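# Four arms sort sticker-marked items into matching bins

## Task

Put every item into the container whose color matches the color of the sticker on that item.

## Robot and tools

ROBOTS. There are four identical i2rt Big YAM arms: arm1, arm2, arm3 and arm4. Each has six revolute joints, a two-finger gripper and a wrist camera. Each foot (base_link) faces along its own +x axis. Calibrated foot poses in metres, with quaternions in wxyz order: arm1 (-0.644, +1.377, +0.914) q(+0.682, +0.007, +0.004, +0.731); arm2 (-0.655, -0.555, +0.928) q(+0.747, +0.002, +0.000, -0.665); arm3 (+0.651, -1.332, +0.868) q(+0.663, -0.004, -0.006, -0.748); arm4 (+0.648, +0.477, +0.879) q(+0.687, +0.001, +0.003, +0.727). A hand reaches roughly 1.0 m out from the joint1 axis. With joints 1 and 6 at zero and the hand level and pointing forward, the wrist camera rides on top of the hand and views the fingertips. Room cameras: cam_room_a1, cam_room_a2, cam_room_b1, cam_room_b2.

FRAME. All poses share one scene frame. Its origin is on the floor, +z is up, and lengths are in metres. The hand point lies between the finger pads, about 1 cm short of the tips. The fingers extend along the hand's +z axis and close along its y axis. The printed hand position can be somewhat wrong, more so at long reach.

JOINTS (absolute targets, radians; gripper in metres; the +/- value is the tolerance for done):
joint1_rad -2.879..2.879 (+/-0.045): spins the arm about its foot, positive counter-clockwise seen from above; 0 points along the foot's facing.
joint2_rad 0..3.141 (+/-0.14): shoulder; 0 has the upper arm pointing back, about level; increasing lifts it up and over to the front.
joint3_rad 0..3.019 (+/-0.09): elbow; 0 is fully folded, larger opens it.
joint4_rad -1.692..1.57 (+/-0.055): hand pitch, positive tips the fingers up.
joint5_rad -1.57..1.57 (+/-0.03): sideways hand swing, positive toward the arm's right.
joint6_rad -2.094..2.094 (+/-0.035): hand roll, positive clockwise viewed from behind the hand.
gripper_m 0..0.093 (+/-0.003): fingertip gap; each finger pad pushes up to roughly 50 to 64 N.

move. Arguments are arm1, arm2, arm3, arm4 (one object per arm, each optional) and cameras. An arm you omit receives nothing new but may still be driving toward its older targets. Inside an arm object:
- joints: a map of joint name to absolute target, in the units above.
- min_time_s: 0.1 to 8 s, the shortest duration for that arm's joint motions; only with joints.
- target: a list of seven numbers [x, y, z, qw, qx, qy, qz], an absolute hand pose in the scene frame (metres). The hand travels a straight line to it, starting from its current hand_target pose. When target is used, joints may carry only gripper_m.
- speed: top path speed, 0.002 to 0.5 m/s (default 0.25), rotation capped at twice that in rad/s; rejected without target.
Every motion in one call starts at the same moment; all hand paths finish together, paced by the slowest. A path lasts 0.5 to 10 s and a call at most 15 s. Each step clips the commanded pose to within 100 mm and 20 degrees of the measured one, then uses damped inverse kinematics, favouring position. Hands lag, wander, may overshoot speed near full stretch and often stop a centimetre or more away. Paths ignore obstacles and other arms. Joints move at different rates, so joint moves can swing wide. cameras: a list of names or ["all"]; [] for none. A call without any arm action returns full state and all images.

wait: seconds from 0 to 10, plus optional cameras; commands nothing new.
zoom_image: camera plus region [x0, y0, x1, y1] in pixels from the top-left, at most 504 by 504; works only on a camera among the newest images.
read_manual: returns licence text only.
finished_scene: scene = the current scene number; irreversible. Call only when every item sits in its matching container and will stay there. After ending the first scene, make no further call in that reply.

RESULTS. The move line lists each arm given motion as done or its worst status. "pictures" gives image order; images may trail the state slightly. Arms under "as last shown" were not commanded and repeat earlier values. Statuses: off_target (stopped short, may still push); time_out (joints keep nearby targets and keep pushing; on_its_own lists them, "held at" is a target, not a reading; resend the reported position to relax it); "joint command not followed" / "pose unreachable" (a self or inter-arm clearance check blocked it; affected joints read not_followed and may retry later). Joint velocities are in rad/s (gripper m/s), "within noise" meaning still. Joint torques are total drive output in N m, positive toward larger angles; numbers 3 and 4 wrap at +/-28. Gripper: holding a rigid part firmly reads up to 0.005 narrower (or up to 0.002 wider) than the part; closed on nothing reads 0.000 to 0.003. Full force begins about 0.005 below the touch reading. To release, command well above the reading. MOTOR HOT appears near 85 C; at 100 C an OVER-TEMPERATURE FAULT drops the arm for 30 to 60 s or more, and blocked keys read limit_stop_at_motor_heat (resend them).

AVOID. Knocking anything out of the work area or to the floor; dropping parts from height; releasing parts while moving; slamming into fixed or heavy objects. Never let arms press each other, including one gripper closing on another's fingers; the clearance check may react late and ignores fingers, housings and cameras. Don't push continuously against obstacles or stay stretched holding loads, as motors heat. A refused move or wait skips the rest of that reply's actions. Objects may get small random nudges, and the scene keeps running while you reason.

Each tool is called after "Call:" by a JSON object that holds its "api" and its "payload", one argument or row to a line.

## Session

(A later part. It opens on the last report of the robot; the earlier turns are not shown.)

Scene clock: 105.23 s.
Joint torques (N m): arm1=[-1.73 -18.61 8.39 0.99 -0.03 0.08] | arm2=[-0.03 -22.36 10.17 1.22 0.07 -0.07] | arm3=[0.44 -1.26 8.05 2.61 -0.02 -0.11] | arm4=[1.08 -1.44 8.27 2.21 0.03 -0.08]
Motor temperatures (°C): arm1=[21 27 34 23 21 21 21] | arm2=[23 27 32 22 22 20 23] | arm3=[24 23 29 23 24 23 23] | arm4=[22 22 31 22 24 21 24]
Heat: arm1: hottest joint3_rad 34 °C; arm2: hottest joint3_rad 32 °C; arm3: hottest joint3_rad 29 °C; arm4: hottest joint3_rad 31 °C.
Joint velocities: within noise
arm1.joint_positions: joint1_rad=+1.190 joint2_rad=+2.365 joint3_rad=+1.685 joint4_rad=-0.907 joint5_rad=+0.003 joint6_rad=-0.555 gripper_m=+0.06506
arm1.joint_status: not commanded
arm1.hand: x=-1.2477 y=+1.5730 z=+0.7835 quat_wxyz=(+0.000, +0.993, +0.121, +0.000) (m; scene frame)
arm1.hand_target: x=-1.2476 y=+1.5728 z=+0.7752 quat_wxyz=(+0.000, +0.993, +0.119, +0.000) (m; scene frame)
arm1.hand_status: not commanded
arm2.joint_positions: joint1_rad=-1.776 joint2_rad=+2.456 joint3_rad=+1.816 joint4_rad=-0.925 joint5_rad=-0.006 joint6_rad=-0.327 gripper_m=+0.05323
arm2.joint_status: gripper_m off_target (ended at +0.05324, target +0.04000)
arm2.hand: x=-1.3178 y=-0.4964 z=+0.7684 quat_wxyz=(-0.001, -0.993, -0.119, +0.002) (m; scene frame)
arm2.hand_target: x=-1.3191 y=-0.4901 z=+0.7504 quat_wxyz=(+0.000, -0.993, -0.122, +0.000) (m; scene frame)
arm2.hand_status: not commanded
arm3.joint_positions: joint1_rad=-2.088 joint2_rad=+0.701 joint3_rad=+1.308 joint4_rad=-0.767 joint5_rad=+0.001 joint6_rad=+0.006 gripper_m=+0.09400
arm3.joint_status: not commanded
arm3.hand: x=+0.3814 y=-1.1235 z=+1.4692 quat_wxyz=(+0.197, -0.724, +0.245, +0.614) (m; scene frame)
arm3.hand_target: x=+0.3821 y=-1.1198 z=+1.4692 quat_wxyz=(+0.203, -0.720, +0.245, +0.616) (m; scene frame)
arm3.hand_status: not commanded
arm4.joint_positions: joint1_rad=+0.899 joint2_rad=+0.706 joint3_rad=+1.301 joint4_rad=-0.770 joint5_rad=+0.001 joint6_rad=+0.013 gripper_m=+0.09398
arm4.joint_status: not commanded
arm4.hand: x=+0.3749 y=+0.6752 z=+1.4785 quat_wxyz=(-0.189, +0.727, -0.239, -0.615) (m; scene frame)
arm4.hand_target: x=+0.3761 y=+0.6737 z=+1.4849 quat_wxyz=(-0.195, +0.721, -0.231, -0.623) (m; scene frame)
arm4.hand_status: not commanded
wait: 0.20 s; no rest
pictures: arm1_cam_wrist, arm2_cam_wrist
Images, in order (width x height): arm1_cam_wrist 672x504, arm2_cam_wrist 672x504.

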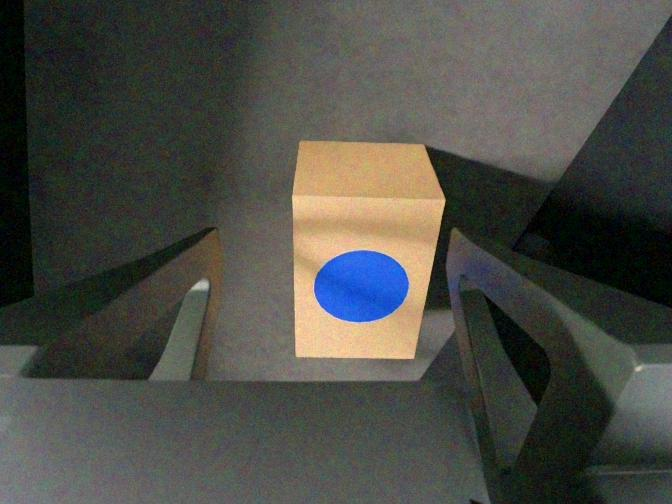

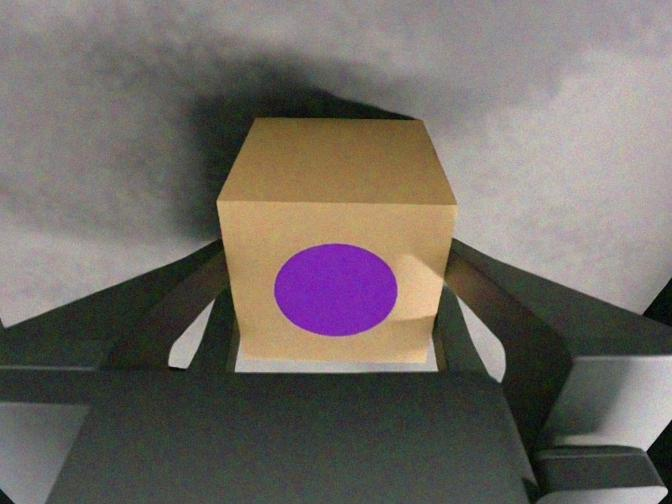

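Call:
{"api": "move", "payload": {
  "arm1": {"joints": {"joint1_rad": 1.171}},
  "arm2": {"target": [-1.25, -0.50, 1.10, 0, 0.9925, 0.1219, 0], "speed": 0.25}
}}

Call:
{"api": "move", "payload": {
  "arm1": {"target": [-1.228, 1.579, 0.765, 0, 0.9945, 0.1045, 0], "speed": 0.1}
}}

Call:
{"api": "wait", "payload": {
  "seconds": 0.2,
  "cameras": ["arm1_cam_wrist", "arm2_cam_wrist"]
}}

Scene clock: 115.37 s.
Joint torques (N m): arm1=[-2.37 -18.2 8.09 0.92 -0.07 0.06] | arm2=[0.32 -21.42 14.53 0.05 0.08 -0.05] | arm3=[0.56 -1.38 8.06 2.59 -0.01 -0.11] | arm4=[1.08 -1.61 8.25 2.21 0.04 -0.1]
Motor temperatures (°C): arm1=[21 27 33 23 21 21 21] | arm2=[23 27 32 22 22 20 23] | arm3=[24 23 29 23 24 23 23] | arm4=[22 22 31 22 24 21 24]
Heat: arm1: hottest joint3_rad 33 °C; arm2: hottest joint3_rad 32 °C; arm3: hottest joint3_rad 29 °C; arm4: hottest joint3_rad 31 °C.
move: arm1 done; arm2 off_target
Joint velocities: within noise
arm1.joint_positions: joint1_rad=+1.180 joint2_rad=+2.365 joint3_rad=+1.685 joint4_rad=-0.907 joint5_rad=+0.003 joint6_rad=-0.555 gripper_m=+0.06506
arm1.joint_status: all done
arm1.hand: x=-1.2457 y=+1.5790 z=+0.7835 quat_wxyz=(+0.000, +0.993, +0.116, +0.000) (m; scene frame)
arm1.hand_target: x=-1.2439 y=+1.5840 z=+0.7752 quat_wxyz=(+0.000, +0.994, +0.109, +0.000) (m; scene frame)
arm1.hand_status: not commanded
arm2.joint_positions: joint1_rad=-1.776 joint2_rad=+1.922 joint3_rad=+1.762 joint4_rad=-1.446 joint5_rad=-0.006 joint6_rad=-0.327 gripper_m=+0.05323
arm2.joint_status: not commanded
arm2.hand: x=-1.2373 y=-0.5046 z=+1.0811 quat_wxyz=(-0.005, -0.993, -0.119, -0.018) (m; scene frame)
arm2.hand_target: x=-1.2491 y=-0.5000 z=+1.1001 quat_wxyz=(+0.000, -0.993, -0.122, +0.000) (m; scene frame)
arm2.hand_status: off_target (0.023 m and 2.2 deg from the pose sent, 0.338 m and 0.4 deg at the start)
arm3, arm4: as last shown
pictures: none

Scene clock: 116.33 s.
Joint torques (N m): arm1=[-2.43 -19.31 6.65 0.98 -0.1 0.1] | arm2=[0.32 -21.36 14.53 0.09 0.08 -0.04] | arm3=[0.56 -1.32 8.03 2.56 -0.01 -0.11] | arm4=[0.79 -1.49 8.35 2.17 0.02 -0.06]
Motor temperatures (°C): arm1=[21 27 33 23 21 21 21] | arm2=[23 27 32 22 22 20 23] | arm3=[24 23 29 23 24 23 23] | arm4=[22 22 31 22 24 21 24]
Heat: arm1: hottest joint3_rad 33 °C; arm2: hottest joint3_rad 32 °C; arm3: hottest joint3_rad 29 °C; arm4: hottest joint3_rad 31 °C.
move: arm1 done
Joint velocities: within noise
arm1.joint_positions: joint1_rad=+1.180 joint2_rad=+2.362 joint3_rad=+1.630 joint4_rad=-0.856 joint5_rad=+0.005 joint6_rad=-0.548 gripper_m=+0.06506
arm1.joint_status: not commanded
arm1.hand: x=-1.2328 y=+1.5750 z=+0.7692 quat_wxyz=(-0.001, +0.994, +0.113, +0.001) (m; scene frame)
arm1.hand_target: x=-1.2280 y=+1.5789 z=+0.7651 quat_wxyz=(+0.000, +0.995, +0.105, +0.000) (m; scene frame)
arm1.hand_status: done (0.008 m and 0.9 deg from the pose sent, 0.026 m and 1.4 deg at the start)
arm2, arm3, arm4: as last shown
pictures: none

Scene clock: 116.53 s.
Joint torques (N m): arm1=[-2.55 -19.43 6.56 0.92 -0.08 0.1] | arm2=[0.26 -21.3 14.52 0.03 0.09 -0.04] | arm3=[0.56 -1.44 8.05 2.62 -0.01 -0.12] | arm4=[0.5 -1.26 8.39 2.22 0.02 -0.11]
Motor temperatures (°C): arm1=[21 27 33 23 21 21 21] | arm2=[23 27 32 22 22 20 23] | arm3=[24 23 29 23 24 23 23] | arm4=[22 22 31 22 24 21 24]
Heat: arm1: hottest joint3_rad 33 °C; arm2: hottest joint3_rad 32 °C; arm3: hottest joint3_rad 29 °C; arm4: hottest joint3_rad 31 °C.
Joint velocities: within noise
arm1.joint_positions: joint1_rad=+1.180 joint2_rad=+2.362 joint3_rad=+1.630 joint4_rad=-0.856 joint5_rad=+0.005 joint6_rad=-0.548 gripper_m=+0.06506
arm1.joint_status: not commanded
arm1.hand: x=-1.2328 y=+1.5750 z=+0.7692 quat_wxyz=(-0.001, +0.994, +0.113, +0.001) (m; scene frame)
arm1.hand_target: x=-1.2280 y=+1.5789 z=+0.7651 quat_wxyz=(+0.000, +0.995, +0.105, +0.000) (m; scene frame)
arm1.hand_status: done (0.008 m and 0.9 deg from the pose sent, 0.026 m and 1.4 deg at the start)
arm2.joint_positions: joint1_rad=-1.776 joint2_rad=+1.922 joint3_rad=+1.762 joint4_rad=-1.446 joint5_rad=-0.006 joint6_rad=-0.327 gripper_m=+0.05323
arm2.joint_status: not commanded
arm2.hand: x=-1.2373 y=-0.5046 z=+1.0811 quat_wxyz=(-0.005, -0.993, -0.119, -0.018) (m; scene frame)
arm2.hand_target: x=-1.2491 y=-0.5000 z=+1.1001 quat_wxyz=(+0.000, -0.993, -0.122, +0.000) (m; scene frame)
arm2.hand_status: not commanded
arm3.joint_positions: joint1_rad=-2.088 joint2_rad=+0.701 joint3_rad=+1.308 joint4_rad=-0.767 joint5_rad=+0.001 joint6_rad=+0.006 gripper_m=+0.09400
arm3.joint_status: not commanded
arm3.hand: x=+0.3814 y=-1.1235 z=+1.4692 quat_wxyz=(+0.197, -0.724, +0.245, +0.614) (m; scene frame)
arm3.hand_target: x=+0.3821 y=-1.1198 z=+1.4692 quat_wxyz=(+0.203, -0.720, +0.245, +0.616) (m; scene frame)
arm3.hand_status: not commanded
arm4.joint_positions: joint1_rad=+0.899 joint2_rad=+0.706 joint3_rad=+1.301 joint4_rad=-0.770 joint5_rad=+0.001 joint6_rad=+0.013 gripper_m=+0.09398
arm4.joint_status: not commanded
arm4.hand: x=+0.3749 y=+0.6752 z=+1.4785 quat_wxyz=(-0.189, +0.727, -0.239, -0.615) (m; scene frame)
arm4.hand_target: x=+0.3761 y=+0.6737 z=+1.4849 quat_wxyz=(-0.195, +0.721, -0.231, -0.623) (m; scene frame)
arm4.hand_status: not commanded
wait: 0.20 s; no rest
pictures: arm1_cam_wrist, arm2_cam_wrist
Images, in order (width x height): arm1_cam_wrist 672x504, arm2_cam_wrist 672x504.

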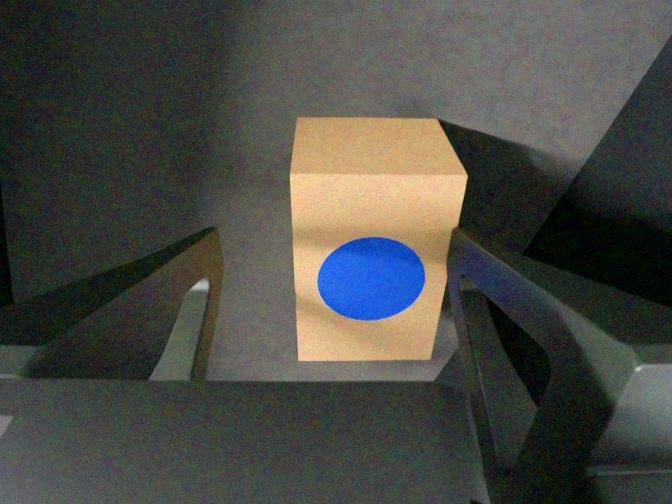

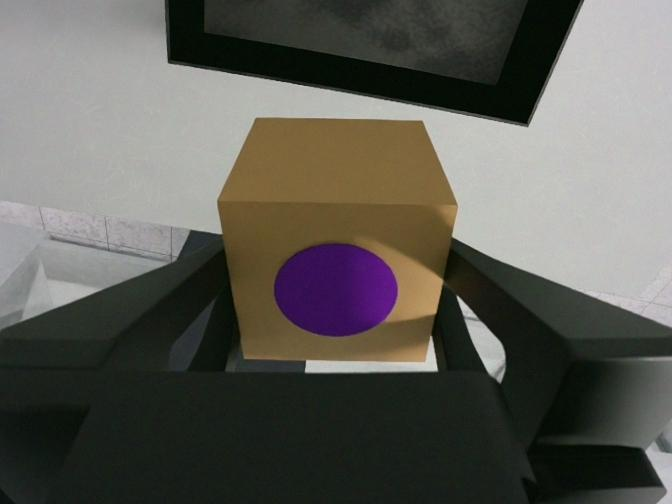

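Call:
{"api": "move", "payload": {
  "arm1": {"joints": {"gripper_m": 0.089}}
}}

Call:
{"api": "move", "payload": {
  "arm1": {"target": [-1.225, 1.583, 0.742, 0, 0.9945, 0.1045, 0], "speed": 0.1}
}}

Call:
{"api": "move", "payload": {
  "arm1": {"joints": {"gripper_m": 0.03}}
}}

Call:
{"api": "wait", "payload": {
  "seconds": 0.2,
  "cameras": ["arm1_cam_wrist"]
}}

Scene clock: 121.97 s.
Joint torques (N m): arm1=[-2.26 -19.14 6.93 0.85 -0.11 0.11] | arm2=[0.26 -21.3 14.53 0.06 0.08 -0.03] | arm3=[0.67 -1.32 8.05 2.62 -0.02 -0.12] | arm4=[1.03 -1.73 8.4 2.17 0.06 -0.09]
Motor temperatures (°C): arm1=[21 27 33 23 21 21 21] | arm2=[23 27 34 22 22 20 23] | arm3=[24 23 29 23 24 23 23] | arm4=[22 22 31 22 24 21 24]
Heat: arm1: hottest joint3_rad 33 °C; arm2: hottest joint3_rad 34 °C; arm3: hottest joint3_rad 29 °C; arm4: hottest joint3_rad 31 °C.
move: arm1 done
Joint velocities: within noise
arm1.joint_positions: joint1_rad=+1.180 joint2_rad=+2.362 joint3_rad=+1.626 joint4_rad=-0.851 joint5_rad=+0.005 joint6_rad=-0.548 gripper_m=+0.08894
arm1.joint_status: all done
arm1.hand: x=-1.2318 y=+1.5747 z=+0.7680 quat_wxyz=(-0.001, +0.994, +0.112, +0.001) (m; scene frame)
arm1.hand_target: x=-1.2280 y=+1.5789 z=+0.7651 quat_wxyz=(+0.000, +0.995, +0.105, +0.000) (m; scene frame)
arm1.hand_status: not commanded
arm2, arm3, arm4: as last shown
pictures: none

Scene clock: 123.10 s.
Joint torques (N m): arm1=[-2.26 -18.55 7.3 0.73 -0.11 0.05] | arm2=[0.32 -21.3 14.54 0.03 0.08 -0.04] | arm3=[0.73 -1.32 8.06 2.58 -0.01 -0.11] | arm4=[0.97 -1.08 8.23 2.19 0.03 -0.09]
Motor temperatures (°C): arm1=[21 27 33 23 21 21 21] | arm2=[23 27 34 22 22 20 24] | arm3=[24 23 29 23 24 23 23] | arm4=[22 22 31 22 24 21 24]
Heat: arm1: hottest joint3_rad 33 °C; arm2: hottest joint3_rad 34 °C; arm3: hottest joint3_rad 29 °C; arm4: hottest joint3_rad 31 °C.
move: arm1 off_target
Joint velocities: within noise
arm1.joint_positions: joint1_rad=+1.171 joint2_rad=+2.386 joint3_rad=+1.621 joint4_rad=-0.814 joint5_rad=+0.005 joint6_rad=-0.548 gripper_m=+0.08894
arm1.joint_status: not commanded
arm1.hand: x=-1.2296 y=+1.5793 z=+0.7516 quat_wxyz=(-0.002, +0.994, +0.108, -0.002) (m; scene frame)
arm1.hand_target: x=-1.2249 y=+1.5829 z=+0.7422 quat_wxyz=(+0.000, +0.995, +0.104, +0.000) (m; scene frame)
arm1.hand_status: off_target (0.011 m and 0.6 deg from the pose sent, 0.028 m and 0.9 deg at the start)
arm2, arm3, arm4: as last shown
pictures: none

Scene clock: 123.73 s.
Joint torques (N m): arm1=[-2.37 -18.26 7.32 0.81 -0.05 0.01] | arm2=[0.26 -21.36 14.53 0.02 0.07 -0.03] | arm3=[0.62 -1.38 8.05 2.56 -0.02 -0.11] | arm4=[0.91 -1.85 8.35 2.14 0.05 -0.1]
Motor temperatures (°C): arm1=[21 27 33 23 21 21 21] | arm2=[23 27 34 22 22 20 24] | arm3=[24 23 29 23 24 23 23] | arm4=[22 22 31 22 24 21 24]
Heat: arm1: hottest joint3_rad 33 °C; arm2: hottest joint3_rad 34 °C; arm3: hottest joint3_rad 29 °C; arm4: hottest joint3_rad 31 °C.
move: arm1 off_target
Joint velocities: within noise
arm1.joint_positions: joint1_rad=+1.171 joint2_rad=+2.386 joint3_rad=+1.621 joint4_rad=-0.814 joint5_rad=+0.004 joint6_rad=-0.548 gripper_m=+0.03909
arm1.joint_status: gripper_m off_target (ended at +0.03912, target +0.03000)
arm1.hand: x=-1.2299 y=+1.5792 z=+0.7516 quat_wxyz=(-0.002, +0.994, +0.108, -0.003) (m; scene frame)
arm1.hand_target: x=-1.2249 y=+1.5829 z=+0.7422 quat_wxyz=(+0.000, +0.995, +0.104, +0.000) (m; scene frame)
arm1.hand_status: not commanded
arm2, arm3, arm4: as last shown
pictures: none

Scene clock: 123.93 s.
Joint torques (N m): arm1=[-2.32 -17.79 7.27 0.61 -0.07 0.04] | arm2=[0.38 -21.36 14.57 0.06 0.08 -0.05] | arm3=[0.5 -1.26 8.03 2.59 -0.01 -0.11] | arm4=[0.91 -1.32 8.23 2.17 0.02 -0.07]
Motor temperatures (°C): arm1=[21 27 33 23 21 21 21] | arm2=[23 27 34 22 22 20 24] | arm3=[24 23 29 23 24 23 23] | arm4=[22 22 31 22 24 21 24]
Heat: arm1: hottest joint3_rad 33 °C; arm2: hottest joint3_rad 34 °C; arm3: hottest joint3_rad 29 °C; arm4: hottest joint3_rad 31 °C.
Joint velocities: within noise
arm1.joint_positions: joint1_rad=+1.171 joint2_rad=+2.386 joint3_rad=+1.621 joint4_rad=-0.814 joint5_rad=+0.004 joint6_rad=-0.548 gripper_m=+0.03909
arm1.joint_status: gripper_m off_target (ended at +0.03912, target +0.03000)
arm1.hand: x=-1.2299 y=+1.5792 z=+0.7516 quat_wxyz=(-0.002, +0.994, +0.108, -0.003) (m; scene frame)
arm1.hand_target: x=-1.2249 y=+1.5829 z=+0.7422 quat_wxyz=(+0.000, +0.995, +0.104, +0.000) (m; scene frame)
arm1.hand_status: not commanded
arm2.joint_positions: joint1_rad=-1.776 joint2_rad=+1.922 joint3_rad=+1.762 joint4_rad=-1.446 joint5_rad=-0.006 joint6_rad=-0.327 gripper_m=+0.05323
arm2.joint_status: not commanded
arm2.hand: x=-1.2373 y=-0.5046 z=+1.0811 quat_wxyz=(-0.005, -0.993, -0.119, -0.018) (m; scene frame)
arm2.hand_target: x=-1.2491 y=-0.5000 z=+1.1001 quat_wxyz=(+0.000, -0.993, -0.122, +0.000) (m; scene frame)
arm2.hand_status: not commanded
arm3.joint_positions: joint1_rad=-2.088 joint2_rad=+0.701 joint3_rad=+1.308 joint4_rad=-0.767 joint5_rad=+0.001 joint6_rad=+0.006 gripper_m=+0.09400
arm3.joint_status: not commanded
arm3.hand: x=+0.3814 y=-1.1235 z=+1.4692 quat_wxyz=(+0.197, -0.724, +0.245, +0.614) (m; scene frame)
arm3.hand_target: x=+0.3821 y=-1.1198 z=+1.4692 quat_wxyz=(+0.203, -0.720, +0.245, +0.616) (m; scene frame)
arm3.hand_status: not commanded
arm4.joint_positions: joint1_rad=+0.899 joint2_rad=+0.706 joint3_rad=+1.301 joint4_rad=-0.770 joint5_rad=+0.001 joint6_rad=+0.013 gripper_m=+0.09398
arm4.joint_status: not commanded
arm4.hand: x=+0.3749 y=+0.6752 z=+1.4785 quat_wxyz=(-0.189, +0.727, -0.239, -0.615) (m; scene frame)
arm4.hand_target: x=+0.3761 y=+0.6737 z=+1.4849 quat_wxyz=(-0.195, +0.721, -0.231, -0.623) (m; scene frame)
arm4.hand_status: not commanded
wait: 0.20 s; no rest
pictures: arm1_cam_wrist
Images, in order (width x height): arm1_cam_wrist 672x504.

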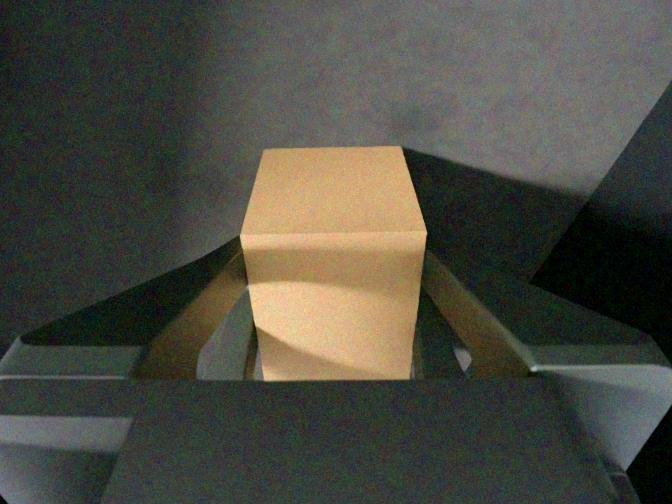

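Call:
{"api": "move", "payload": {
  "arm1": {"target": [-1.19, 1.567, 1.05, 0, 0.9945, 0.1045, 0], "speed": 0.25},
  "arm2": {"joints": {"joint1_rad": -0.2, "joint2_rad": 0.75, "joint3_rad": 1.3, "joint4_rad": -1.2, "joint5_rad": 0, "joint6_rad": 0}, "min_time_s": 3}
}}

Call:
{"api": "move", "payload": {
  "arm1": {"joints": {"joint1_rad": 0.2, "joint2_rad": 0.75, "joint3_rad": 1.3, "joint4_rad": -1.1, "joint5_rad": 0, "joint6_rad": 0}, "min_time_s": 2.5},
  "arm2": {"joints": {"joint1_rad": 1.026, "joint2_rad": 0.7, "joint3_rad": 1.2, "joint4_rad": -0.9}, "min_time_s": 2.5}
}}

Call:
{"api": "move", "payload": {
  "arm1": {"joints": {"joint1_rad": -2.258, "joint2_rad": 0.5, "joint3_rad": 0.9, "joint4_rad": -0.5}, "min_time_s": 3},
  "arm2": {"joints": {"joint2_rad": 0.3, "joint3_rad": 0.5, "joint4_rad": -0.4}, "min_time_s": 2}
}}

Call:
{"api": "move", "payload": {
  "arm1": {"joints": {"joint2_rad": 0.3, "joint3_rad": 0.5, "joint4_rad": -0.2}, "min_time_s": 1.5},
  "arm2": {"target": [0.01, -0.86, 1.08, 0.628, 0.1635, 0.7484, -0.1372], "speed": 0.25},
  "cameras": ["arm1_cam_wrist", "arm2_cam_wrist", "arm3_cam_wrist", "arm4_cam_wrist"]
}}

Scene clock: 150.57 s.
Joint torques (N m): arm1=[-1.55 -16.38 14.24 -0.1 -0.07 0.09] | arm2=[0.97 -2.61 9.65 3.32 0.11 0.21] | arm3=[0.5 -1.32 8.1 2.63 -0.02 -0.11] | arm4=[0.91 -1.26 8.2 2.24 0.02 -0.09]
Motor temperatures (°C): arm1=[21 28 32 23 21 21 22] | arm2=[23 27 36 22 22 20 24] | arm3=[24 23 29 23 24 23 23] | arm4=[22 21 31 22 24 21 24]
Heat: arm1: hottest joint3_rad 32 °C; arm2: hottest joint3_rad 36 °C; arm3: hottest joint3_rad 29 °C; arm4: hottest joint3_rad 31 °C.
move: arm1 off_target; arm2 done
Joint velocities: within noise
arm1.joint_positions: joint1_rad=+1.171 joint2_rad=+1.915 joint3_rad=+1.626 joint4_rad=-1.337 joint5_rad=+0.004 joint6_rad=-0.548 gripper_m=+0.03908
arm1.joint_status: not commanded
arm1.hand: x=-1.1769 y=+1.5618 z=+1.0304 quat_wxyz=(+0.008, +0.994, +0.108, +0.018) (m; scene frame)
arm1.hand_target: x=-1.1892 y=+1.5668 z=+1.0501 quat_wxyz=(+0.000, +0.995, +0.104, +0.000) (m; scene frame)
arm1.hand_status: off_target (0.024 m and 2.3 deg from the pose sent, 0.301 m and 0.6 deg at the start)
arm2.joint_positions: joint1_rad=-0.203 joint2_rad=+0.748 joint3_rad=+1.310 joint4_rad=-1.225 joint5_rad=-0.003 joint6_rad=-0.015 gripper_m=+0.05322
arm2.joint_status: all done
arm2.hand: x=-0.6825 y=-0.8648 z=+1.4157 quat_wxyz=(-0.295, -0.658, -0.613, +0.323) (m; scene frame)
arm2.hand_target: x=-0.6825 y=-0.8700 z=+1.4149 quat_wxyz=(-0.300, -0.660, -0.607, +0.325) (m; scene frame)
arm2.hand_status: not commanded
arm3, arm4: as last shown
pictures: none

Scene clock: 153.70 s.
Joint torques (N m): arm1=[-2.84 1.44 10.86 2.47 -0.02 0.14] | arm2=[0.85 -3.6 10.02 3.66 0.01 0.21] | arm3=[0.44 -1.38 8.06 2.62 -0.01 -0.12] | arm4=[0.91 -1.79 8.27 2.29 0.05 -0.07]
Motor temperatures (°C): arm1=[21 28 32 23 21 21 22] | arm2=[23 27 35 22 22 20 24] | arm3=[24 23 29 23 24 23 23] | arm4=[22 21 31 22 24 21 24]
Heat: arm1: hottest joint3_rad 32 °C; arm2: hottest joint3_rad 35 °C; arm3: hottest joint3_rad 29 °C; arm4: hottest joint3_rad 31 °C.
move: arm1 done; arm2 done
Joint velocities: within noise
arm1.joint_positions: joint1_rad=+0.206 joint2_rad=+0.745 joint3_rad=+1.297 joint4_rad=-1.123 joint5_rad=+0.002 joint6_rad=-0.009 gripper_m=+0.03907
arm1.joint_status: all done
arm1.hand: x=-0.7229 y=+1.6874 z=+1.4194 quat_wxyz=(-0.288, +0.699, -0.529, -0.386) (m; scene frame)
arm1.hand_target: x=-0.7224 y=+1.6924 z=+1.4245 quat_wxyz=(-0.293, +0.691, -0.530, -0.395) (m; scene frame)
arm1.hand_status: not commanded
arm2.joint_positions: joint1_rad=+1.023 joint2_rad=+0.713 joint3_rad=+1.211 joint4_rad=-0.927 joint5_rad=-0.001 joint6_rad=-0.015 gripper_m=+0.05323
arm2.joint_status: all done
arm2.hand: x=-0.3463 y=-0.6996 z=+1.4371 quat_wxyz=(-0.528, -0.174, -0.823, +0.118) (m; scene frame)
arm2.hand_target: x=-0.3472 y=-0.6983 z=+1.4412 quat_wxyz=(-0.540, -0.178, -0.814, +0.116) (m; scene frame)
arm2.hand_status: not commanded
arm3, arm4: as last shown
pictures: none

Scene clock: 157.10 s.
Joint torques (N m): arm1=[-2.37 1.44 11.69 2.67 -0.01 0.13] | arm2=[1.08 -0.62 11.49 3.77 0.02 0.21] | arm3=[0.56 -1.32 8.01 2.61 -0.02 -0.12] | arm4=[0.62 -1.73 8.27 2.28 0.02 -0.07]
Motor temperatures (°C): arm1=[21 28 32 23 21 21 22] | arm2=[23 27 35 22 22 20 24] | arm3=[24 23 29 23 24 23 23] | arm4=[22 21 31 22 24 21 24]
Heat: arm1: hottest joint3_rad 32 °C; arm2: hottest joint3_rad 35 °C; arm3: hottest joint3_rad 29 °C; arm4: hottest joint3_rad 31 °C.
move: arm1 done; arm2 done
Joint velocities: within noise
arm1.joint_positions: joint1_rad=-2.253 joint2_rad=+0.510 joint3_rad=+0.897 joint4_rad=-0.526 joint5_rad=+0.000 joint6_rad=-0.008 gripper_m=+0.03907
arm1.joint_status: all done
arm1.hand: x=-0.3715 y=+1.1890 z=+1.3935 quat_wxyz=(-0.619, -0.224, -0.725, +0.202) (m; scene frame)
arm1.hand_target: x=-0.3749 y=+1.1896 z=+1.4049 quat_wxyz=(-0.633, -0.225, -0.712, +0.205) (m; scene frame)
arm1.hand_status: not commanded
arm2.joint_positions: joint1_rad=+1.023 joint2_rad=+0.313 joint3_rad=+0.506 joint4_rad=-0.428 joint5_rad=-0.001 joint6_rad=-0.015 gripper_m=+0.05323
arm2.joint_status: all done
arm2.hand: x=-0.3845 y=-0.6813 z=+1.2555 quat_wxyz=(-0.605, -0.163, -0.768, +0.135) (m; scene frame)
arm2.hand_target: x=-0.3852 y=-0.6803 z=+1.2622 quat_wxyz=(-0.619, -0.165, -0.756, +0.133) (m; scene frame)
arm2.hand_status: not commanded
arm3, arm4: as last shown
pictures: none

Scene clock: 159.57 s.
Joint torques (N m): arm1=[-1.9 2.9 12.7 2.86 0 0.07] | arm2=[0.97 -18.43 13.41 3.37 0.15 0.18] | arm3=[0.62 -1.38 8.05 2.59 -0.02 -0.12] | arm4=[0.85 -1.38 8.27 2.32 0.04 -0.07]
Motor temperatures (°C): arm1=[21 27 33 23 21 21 22] | arm2=[23 27 35 22 22 20 24] | arm3=[24 23 29 23 24 23 23] | arm4=[22 21 31 22 24 21 24]
Heat: arm1: hottest joint3_rad 33 °C; arm2: hottest joint3_rad 35 °C; arm3: hottest joint3_rad 29 °C; arm4: hottest joint3_rad 31 °C.
move: arm1 done; arm2 off_target
Joint velocities: within noise
arm1.joint_positions: joint1_rad=-2.253 joint2_rad=+0.310 joint3_rad=+0.492 joint4_rad=-0.225 joint5_rad=+0.000 joint6_rad=-0.008 gripper_m=+0.03907
arm1.joint_status: all done
arm1.hand: x=-0.3885 y=+1.2000 z=+1.2787 quat_wxyz=(-0.653, -0.215, -0.695, +0.212) (m; scene frame)
arm1.hand_target: x=-0.3915 y=+1.2005 z=+1.2928 quat_wxyz=(-0.668, -0.214, -0.679, +0.216) (m; scene frame)
arm1.hand_status: not commanded
arm2.joint_positions: joint1_rad=+1.023 joint2_rad=+1.902 joint3_rad=+1.081 joint4_rad=+0.586 joint5_rad=-0.001 joint6_rad=-0.015 gripper_m=+0.05323
arm2.joint_status: not commanded
arm2.hand: x=-0.0094 y=-0.8528 z=+1.0574 quat_wxyz=(-0.605, -0.163, -0.768, +0.135) (m; scene frame)
arm2.hand_target: x=+0.0079 y=-0.8592 z=+1.0803 quat_wxyz=(-0.628, -0.163, -0.749, +0.137) (m; scene frame)
arm2.hand_status: off_target (0.031 m and 3.5 deg from the pose sent, 0.467 m and 3.5 deg at the start)
arm3, arm4: as last shown
pictures: arm1_cam_wrist, arm2_cam_wrist, arm3_cam_wrist, arm4_cam_wrist
Images, in order (width x height): arm1_cam_wrist 672x504, arm2_cam_wrist 672x504, arm3_cam_wrist 672x504, arm4_cam_wrist 672x504.

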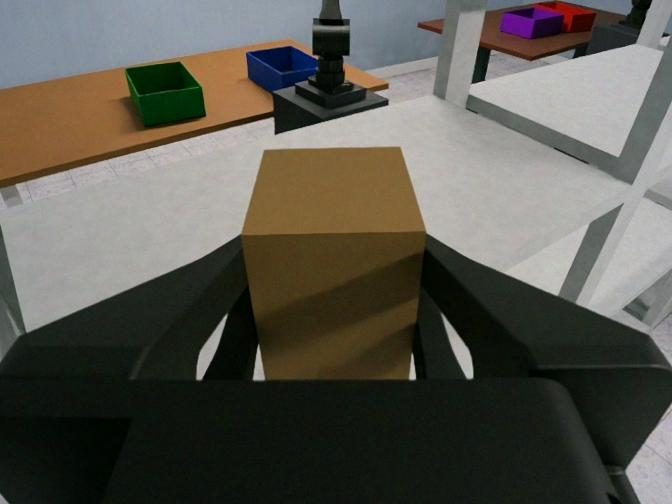

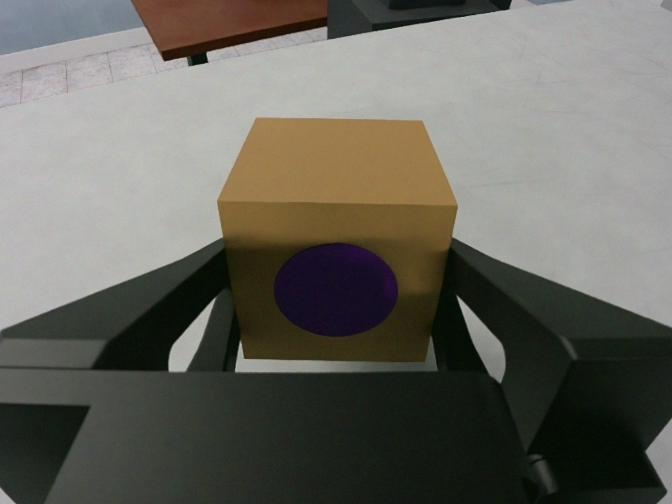

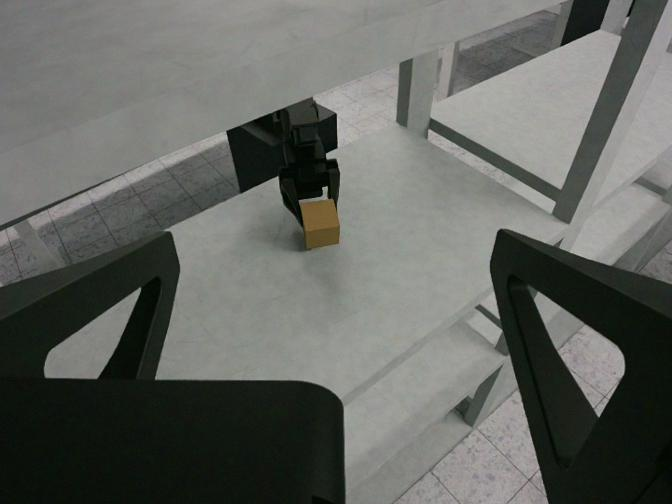

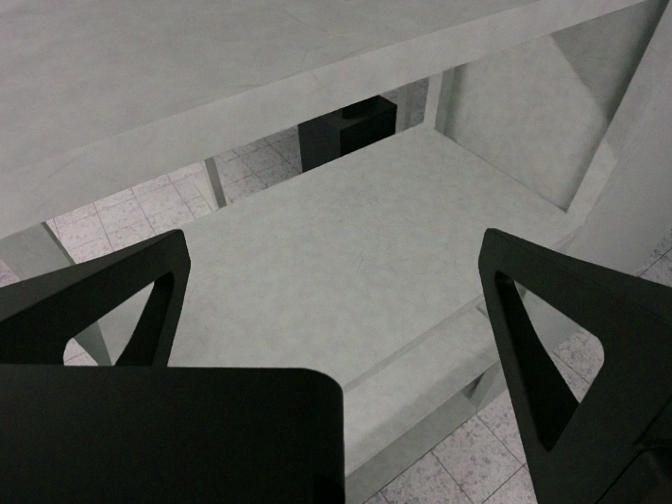

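Call:
{"api": "move", "payload": {
  "arm1": {"target": [0.0, 0.922, 1.13, 0.6737, 0.215, 0.6737, -0.215], "speed": 0.25},
  "arm2": {"target": [0.01, -0.86, 1.03, 0.628, 0.1635, 0.7484, -0.1372], "speed": 0.1}
}}

Call:
{"api": "move", "payload": {
  "arm1": {"target": [0.0, 0.922, 1.085, 0.6737, 0.215, 0.6737, -0.215], "speed": 0.1},
  "arm2": {"target": [0.01, -0.86, 1.015, 0.628, 0.1635, 0.7484, -0.1372], "speed": 0.05},
  "cameras": ["arm3_cam_wrist", "arm4_cam_wrist"]
}}

Call:
{"api": "zoom_image", "payload": {
  "camera": "arm3_cam_wrist",
  "region": [240, 120, 420, 300]
}}

Call:
{"api": "zoom_image", "payload": {
  "camera": "arm4_cam_wrist",
  "region": [260, 90, 440, 270]
}}

Scene clock: 168.37 s.
Joint torques (N m): arm1=[-2.14 -16.56 14.95 1.54 0.04 0.13] | arm2=[0.97 -16.56 11.97 3.3 0.14 0.19] | arm3=[0.56 -1.38 8.05 2.65 -0.03 -0.11] | arm4=[0.97 -1.38 8.34 2.11 0.04 -0.08]
Motor temperatures (°C): arm1=[21 27 34 23 21 21 22] | arm2=[23 27 34 22 22 20 24] | arm3=[24 23 29 23 24 23 23] | arm4=[22 21 31 22 24 21 24]
Heat: arm1: hottest joint3_rad 34 °C; arm2: hottest joint3_rad 34 °C; arm3: hottest joint3_rad 29 °C; arm4: hottest joint3_rad 31 °C.
move: arm1 off_target; arm2 off_target
Joint velocities: within noise
arm1.joint_positions: joint1_rad=-2.253 joint2_rad=+1.965 joint3_rad=+1.259 joint4_rad=+0.668 joint5_rad=+0.000 joint6_rad=-0.002 gripper_m=+0.03907
arm1.joint_status: not commanded
arm1.hand: x=-0.0127 y=+0.9338 z=+1.0995 quat_wxyz=(-0.655, -0.216, -0.693, +0.211) (m; scene frame)
arm1.hand_target: x=-0.0023 y=+0.9235 z=+1.1305 quat_wxyz=(-0.674, -0.215, -0.674, +0.215) (m; scene frame)
arm1.hand_status: off_target (0.035 m and 3.1 deg from the pose sent, 0.500 m and 3.4 deg at the start)
arm2.joint_positions: joint1_rad=+1.023 joint2_rad=+1.980 joint3_rad=+1.081 joint4_rad=+0.702 joint5_rad=-0.001 joint6_rad=-0.015 gripper_m=+0.05323
arm2.joint_status: not commanded
arm2.hand: x=-0.0048 y=-0.8548 z=+1.0318 quat_wxyz=(-0.619, -0.160, -0.756, +0.139) (m; scene frame)
arm2.hand_target: x=+0.0089 y=-0.8596 z=+1.0298 quat_wxyz=(-0.628, -0.163, -0.749, +0.137) (m; scene frame)
arm2.hand_status: off_target (0.016 m and 1.4 deg from the pose sent, 0.034 m and 3.5 deg at the start)
arm3, arm4: as last shown
pictures: none

Scene clock: 169.50 s.
Joint torques (N m): arm1=[-2.67 -17.2 12.86 2.77 0.04 0.12] | arm2=[1.03 -15.97 11.19 2.84 0.16 0.18] | arm3=[0.5 -1.2 8.08 2.62 -0.02 -0.11] | arm4=[1.14 -1.38 8.25 2.13 0.05 -0.09]
Motor temperatures (°C): arm1=[21 27 34 23 21 21 22] | arm2=[23 27 34 22 22 20 24] | arm3=[24 23 29 23 24 23 23] | arm4=[22 21 31 22 24 21 24]
Heat: arm1: hottest joint3_rad 34 °C; arm2: hottest joint3_rad 34 °C; arm3: hottest joint3_rad 29 °C; arm4: hottest joint3_rad 31 °C.
move: arm1 off_target; arm2 off_target
Joint velocities: within noise
arm1.joint_positions: joint1_rad=-2.253 joint2_rad=+2.044 joint3_rad=+1.259 joint4_rad=+0.730 joint5_rad=+0.000 joint6_rad=-0.002 gripper_m=+0.03907
arm1.joint_status: not commanded
arm1.hand: x=-0.0099 y=+0.9315 z=+1.0555 quat_wxyz=(-0.649, -0.218, -0.698, +0.209) (m; scene frame)
arm1.hand_target: x=-0.0016 y=+0.9230 z=+1.0851 quat_wxyz=(-0.673, -0.215, -0.674, +0.215) (m; scene frame)
arm1.hand_status: off_target (0.033 m and 4.0 deg from the pose sent, 0.023 m and 3.1 deg at the start)
arm2.joint_positions: joint1_rad=+1.023 joint2_rad=+2.002 joint3_rad=+1.088 joint4_rad=+0.746 joint5_rad=-0.001 joint6_rad=-0.014 gripper_m=+0.05323
arm2.joint_status: not commanded
arm2.hand: x=-0.0016 y=-0.8563 z=+1.0304 quat_wxyz=(-0.630, -0.159, -0.747, +0.141) (m; scene frame)
arm2.hand_target: x=+0.0087 y=-0.8595 z=+1.0151 quat_wxyz=(-0.628, -0.163, -0.748, +0.137) (m; scene frame)
arm2.hand_status: off_target (0.020 m and 0.7 deg from the pose sent, 0.023 m and 1.4 deg at the start)
arm3, arm4: as last shown
pictures: arm3_cam_wrist, arm4_cam_wrist
Images, in order (width x height): arm3_cam_wrist 672x504, arm4_cam_wrist 672x504.

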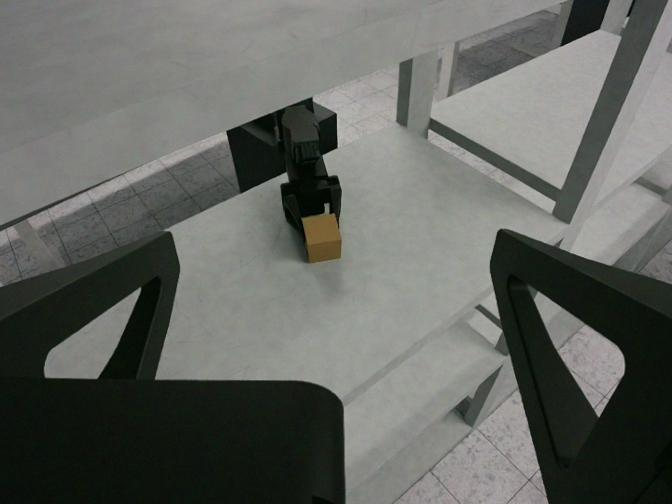

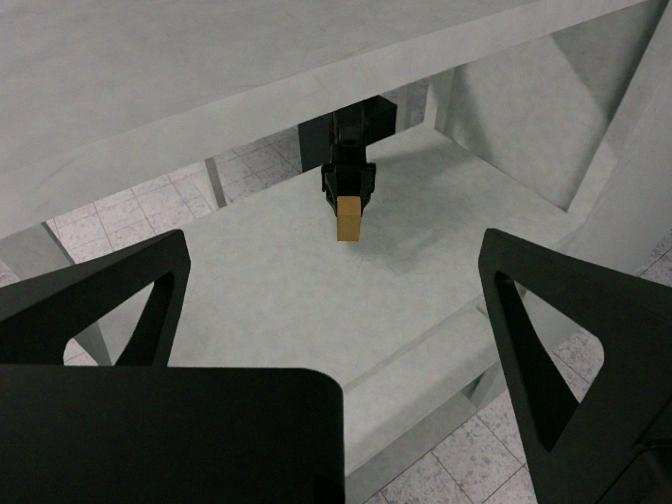

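Scaled by 2.800.

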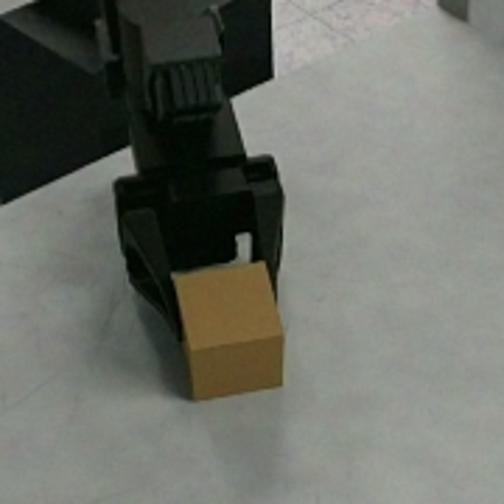

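Scaled by 2.800.

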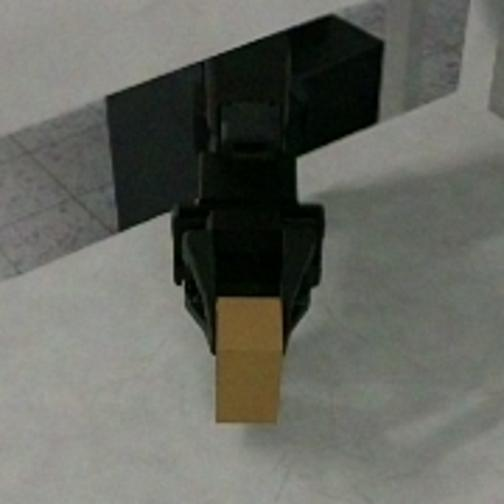

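Call:
{"api": "move", "payload": {
  "arm1": {"target": [0.0, 0.922, 1.062, 0.6737, 0.215, 0.6737, -0.215], "speed": 0.05},
  "arm2": {"joints": {"gripper_m": 0.093}}
}}

Call:
{"api": "move", "payload": {
  "arm1": {"target": [0.0, 0.922, 1.045, 0.6737, 0.215, 0.6737, -0.215], "speed": 0.05},
  "arm2": {"target": [-0.19, -0.768, 1.07, 0.628, 0.1635, 0.7484, -0.1372], "speed": 0.2},
  "cameras": ["arm3_cam_wrist", "arm4_cam_wrist"]
}}

Call:
{"api": "zoom_image", "payload": {
  "camera": "arm4_cam_wrist",
  "region": [260, 90, 440, 270]
}}

Scene clock: 176.40 s.
Joint torques (N m): arm1=[-1.67 -16.09 12.33 2.91 0.06 0.15] | arm2=[1.03 -17.2 11.12 2.76 0.05 0.14] | arm3=[0.62 -1.38 8.05 2.59 -0.01 -0.12] | arm4=[1.32 -1.32 8.24 2.26 0.05 -0.08]
Motor temperatures (°C): arm1=[21 27 34 23 21 21 22] | arm2=[23 27 34 22 22 20 24] | arm3=[24 23 29 23 24 23 23] | arm4=[22 21 31 22 24 21 24]
Heat: arm1: hottest joint3_rad 34 °C; arm2: hottest joint3_rad 34 °C; arm3: hottest joint3_rad 29 °C; arm4: hottest joint3_rad 31 °C.
move: arm1 off_target; arm2 done
Joint velocities: within noise
arm1.joint_positions: joint1_rad=-2.253 joint2_rad=+2.077 joint3_rad=+1.259 joint4_rad=+0.778 joint5_rad=+0.000 joint6_rad=-0.001 gripper_m=+0.03907
arm1.joint_status: not commanded
arm1.hand: x=-0.0092 y=+0.9309 z=+1.0430 quat_wxyz=(-0.655, -0.217, -0.693, +0.211) (m; scene frame)
arm1.hand_target: x=-0.0012 y=+0.9227 z=+1.0622 quat_wxyz=(-0.674, -0.215, -0.674, +0.215) (m; scene frame)
arm1.hand_status: off_target (0.023 m and 3.1 deg from the pose sent, 0.015 m and 4.0 deg at the start)
arm2.joint_positions: joint1_rad=+1.022 joint2_rad=+2.015 joint3_rad=+1.088 joint4_rad=+0.747 joint5_rad=+0.002 joint6_rad=-0.010 gripper_m=+0.09292
arm2.joint_status: all done
arm2.hand: x=-0.0025 y=-0.8575 z=+1.0214 quat_wxyz=(-0.625, -0.162, -0.750, +0.140) (m; scene frame)
arm2.hand_target: x=+0.0087 y=-0.8595 z=+1.0151 quat_wxyz=(-0.628, -0.164, -0.748, +0.137) (m; scene frame)
arm2.hand_status: not commanded
arm3, arm4: as last shown
pictures: none

Scene clock: 178.10 s.
Joint torques (N m): arm1=[-2.49 -14.97 12.22 2.4 0.1 0.09] | arm2=[1.26 -11.58 6.84 3.03 0.16 0.13] | arm3=[0.62 -1.38 8.02 2.62 -0.01 -0.13] | arm4=[0.91 -1.32 8.32 2.25 0.04 -0.11]
Motor temperatures (°C): arm1=[21 27 34 23 21 21 22] | arm2=[23 27 33 22 22 20 24] | arm3=[24 23 29 23 24 23 23] | arm4=[22 21 31 22 24 21 24]
Heat: arm1: hottest joint3_rad 34 °C; arm2: hottest joint3_rad 33 °C; arm3: hottest joint3_rad 29 °C; arm4: hottest joint3_rad 31 °C.
move: arm1 off_target; arm2 done
Joint velocities: within noise
arm1.joint_positions: joint1_rad=-2.253 joint2_rad=+2.092 joint3_rad=+1.259 joint4_rad=+0.819 joint5_rad=+0.000 joint6_rad=+0.001 gripper_m=+0.03907
arm1.joint_status: not commanded
arm1.hand: x=-0.0089 y=+0.9307 z=+1.0414 quat_wxyz=(-0.664, -0.215, -0.684, +0.213) (m; scene frame)
arm1.hand_target: x=-0.0008 y=+0.9224 z=+1.0451 quat_wxyz=(-0.674, -0.215, -0.674, +0.215) (m; scene frame)
arm1.hand_status: off_target (0.013 m and 1.7 deg from the pose sent, 0.013 m and 3.1 deg at the start)
arm2.joint_positions: joint1_rad=+1.022 joint2_rad=+1.521 joint3_rad=+0.497 joint4_rad=+0.844 joint5_rad=+0.002 joint6_rad=-0.010 gripper_m=+0.09292
arm2.joint_status: not commanded
arm2.hand: x=-0.1893 y=-0.7715 z=+1.0698 quat_wxyz=(-0.626, -0.163, -0.750, +0.140) (m; scene frame)
arm2.hand_target: x=-0.1900 y=-0.7680 z=+1.0700 quat_wxyz=(-0.628, -0.163, -0.748, +0.137) (m; scene frame)
arm2.hand_status: done (0.004 m and 0.5 deg from the pose sent, 0.213 m and 0.5 deg at the start)
arm3.joint_positions: joint1_rad=-2.088 joint2_rad=+0.701 joint3_rad=+1.308 joint4_rad=-0.767 joint5_rad=+0.001 joint6_rad=+0.006 gripper_m=+0.09400
arm3.joint_status: not commanded
arm3.hand: x=+0.3814 y=-1.1235 z=+1.4692 quat_wxyz=(+0.197, -0.724, +0.245, +0.614) (m; scene frame)
arm3.hand_target: x=+0.3821 y=-1.1198 z=+1.4692 quat_wxyz=(+0.203, -0.720, +0.245, +0.616) (m; scene frame)
arm3.hand_status: not commanded
arm4.joint_positions: joint1_rad=+0.899 joint2_rad=+0.706 joint3_rad=+1.301 joint4_rad=-0.770 joint5_rad=+0.001 joint6_rad=+0.013 gripper_m=+0.09398
arm4.joint_status: not commanded
arm4.hand: x=+0.3749 y=+0.6752 z=+1.4785 quat_wxyz=(-0.189, +0.727, -0.239, -0.615) (m; scene frame)
arm4.hand_target: x=+0.3761 y=+0.6737 z=+1.4849 quat_wxyz=(-0.195, +0.721, -0.231, -0.623) (m; scene frame)
arm4.hand_status: not commanded
pictures: arm3_cam_wrist, arm4_cam_wrist
Images, in order (width x height): arm3_cam_wrist 672x504, arm4_cam_wrist 672x504.

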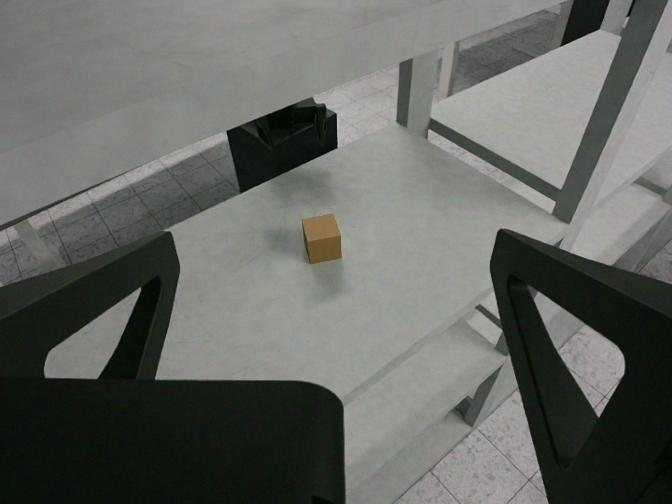

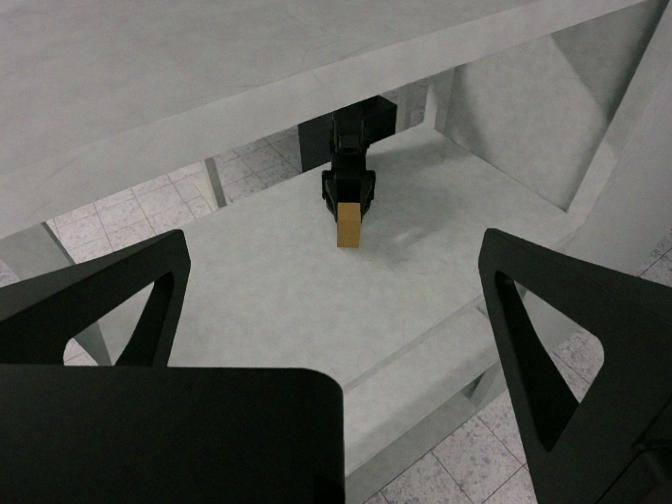

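Scaled by 2.800.

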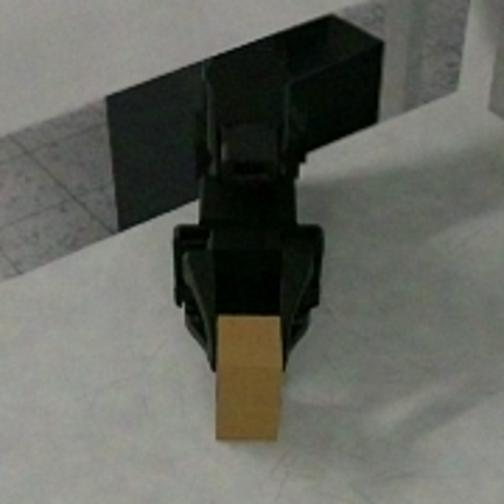

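Call:
{"api": "move", "payload": {
  "arm1": {"joints": {"gripper_m": 0.08}},
  "arm2": {"target": [-0.38, -0.68, 1.15, 0.628, 0.1635, 0.7484, -0.1372], "speed": 0.25},
  "arm3": {"target": [0.155, -0.935, 1.06, 0.1391, -0.7479, 0.1658, 0.6276], "speed": 0.25, "joints": {"gripper_m": 0.093}}
}}

Call:
{"api": "move", "payload": {
  "arm1": {"target": [-0.19, 1.055, 1.07, 0.6737, 0.215, 0.6737, -0.215], "speed": 0.2},
  "cameras": ["arm3_cam_wrist", "arm4_cam_wrist"]
}}

Scene clock: 193.90 s.
Joint torques (N m): arm1=[-1.67 -16.5 12.14 2.41 0.1 0.11] | arm2=[1.49 -0.03 11.26 1.96 0.15 0.16] | arm3=[0.32 -15.74 10.84 2.54 -0.16 -0.11] | arm4=[0.73 -1.38 8.28 2.21 0.06 -0.07]
Motor temperatures (°C): arm1=[21 27 34 23 21 21 22] | arm2=[23 26 32 22 22 20 24] | arm3=[24 23 29 23 24 23 23] | arm4=[22 21 31 22 24 21 24]
Heat: arm1: hottest joint3_rad 34 °C; arm2: hottest joint3_rad 32 °C; arm3: hottest joint3_rad 29 °C; arm4: hottest joint3_rad 31 °C.
move: arm1 done; arm2 done; arm3 off_target
Joint velocities: within noise
arm1.joint_positions: joint1_rad=-2.253 joint2_rad=+2.105 joint3_rad=+1.259 joint4_rad=+0.819 joint5_rad=+0.000 joint6_rad=+0.001 gripper_m=+0.07996
arm1.joint_status: all done
arm1.hand: x=-0.0090 y=+0.9307 z=+1.0319 quat_wxyz=(-0.659, -0.216, -0.688, +0.211) (m; scene frame)
arm1.hand_target: x=-0.0008 y=+0.9224 z=+1.0449 quat_wxyz=(-0.673, -0.215, -0.674, +0.215) (m; scene frame)
arm1.hand_status: not commanded
arm2.joint_positions: joint1_rad=+1.034 joint2_rad=+0.294 joint3_rad=+0.199 joint4_rad=-0.059 joint5_rad=+0.017 joint6_rad=-0.010 gripper_m=+0.09292
arm2.joint_status: not commanded
arm2.hand: x=-0.3789 y=-0.6833 z=+1.1588 quat_wxyz=(-0.634, -0.161, -0.742, +0.144) (m; scene frame)
arm2.hand_target: x=-0.3798 y=-0.6802 z=+1.1501 quat_wxyz=(-0.628, -0.163, -0.748, +0.137) (m; scene frame)
arm2.hand_status: done (0.009 m and 1.3 deg from the pose sent, 0.226 m and 0.5 deg at the start)
arm3.joint_positions: joint1_rad=-2.191 joint2_rad=+1.647 joint3_rad=+0.838 joint4_rad=+0.565 joint5_rad=-0.310 joint6_rad=-0.063 gripper_m=+0.09305
arm3.joint_status: all done
arm3.hand: x=+0.1618 y=-0.9529 z=+1.0305 quat_wxyz=(+0.121, -0.767, +0.174, +0.606) (m; scene frame)
arm3.hand_target: x=+0.1565 y=-0.9361 z=+1.0603 quat_wxyz=(+0.139, -0.748, +0.166, +0.627) (m; scene frame)
arm3.hand_status: off_target (0.035 m and 4.0 deg from the pose sent, 0.504 m and 11.7 deg at the start)
arm4: as last shown
pictures: none

Scene clock: 195.63 s.
Joint torques (N m): arm1=[-2.2 -9.82 6.53 2.69 -0.05 0.09] | arm2=[1.67 0.03 11.23 1.95 0.16 0.15] | arm3=[0.44 -15.79 10.78 2.5 -0.15 -0.1] | arm4=[1.32 -1.55 8.35 2.32 0.05 -0.09]
Motor temperatures (°C): arm1=[21 27 33 23 21 21 22] | arm2=[23 26 32 22 22 20 24] | arm3=[24 23 29 23 24 23 23] | arm4=[22 21 31 22 24 21 24]
Heat: arm1: hottest joint3_rad 33 °C; arm2: hottest joint3_rad 32 °C; arm3: hottest joint3_rad 29 °C; arm4: hottest joint3_rad 31 °C.
move: arm1 off_target
Joint velocities: within noise
arm1.joint_positions: joint1_rad=-2.253 joint2_rad=+1.692 joint3_rad=+0.583 joint4_rad=+1.087 joint5_rad=+0.001 joint6_rad=+0.004 gripper_m=+0.07996
arm1.joint_status: not commanded
arm1.hand: x=-0.1893 y=+1.0578 z=+1.0567 quat_wxyz=(-0.661, -0.217, -0.686, +0.211) (m; scene frame)
arm1.hand_target: x=-0.1901 y=+1.0550 z=+1.0699 quat_wxyz=(-0.674, -0.215, -0.674, +0.215) (m; scene frame)
arm1.hand_status: off_target (0.014 m and 2.1 deg from the pose sent, 0.223 m and 2.4 deg at the start)
arm2, arm3, arm4: as last shown
pictures: arm3_cam_wrist, arm4_cam_wrist
Images, in order (width x height): arm3_cam_wrist 672x504, arm4_cam_wrist 672x504.

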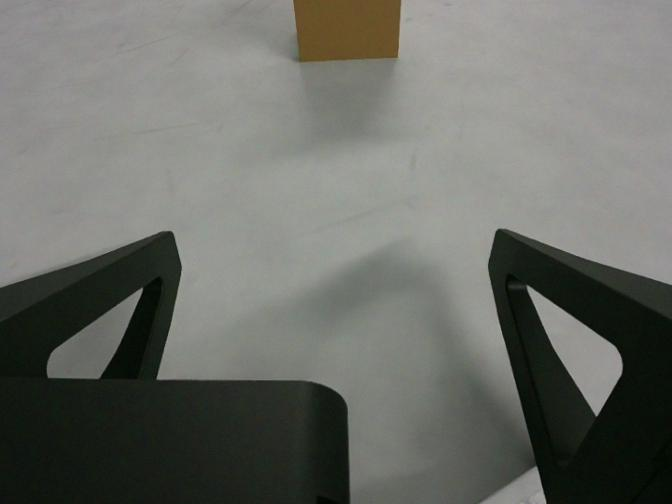

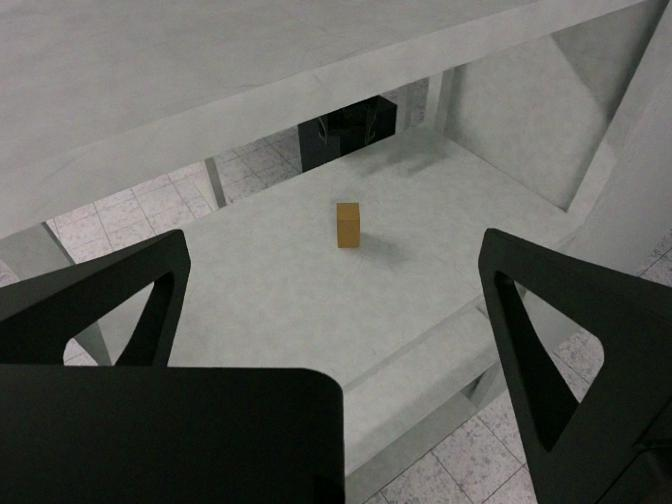

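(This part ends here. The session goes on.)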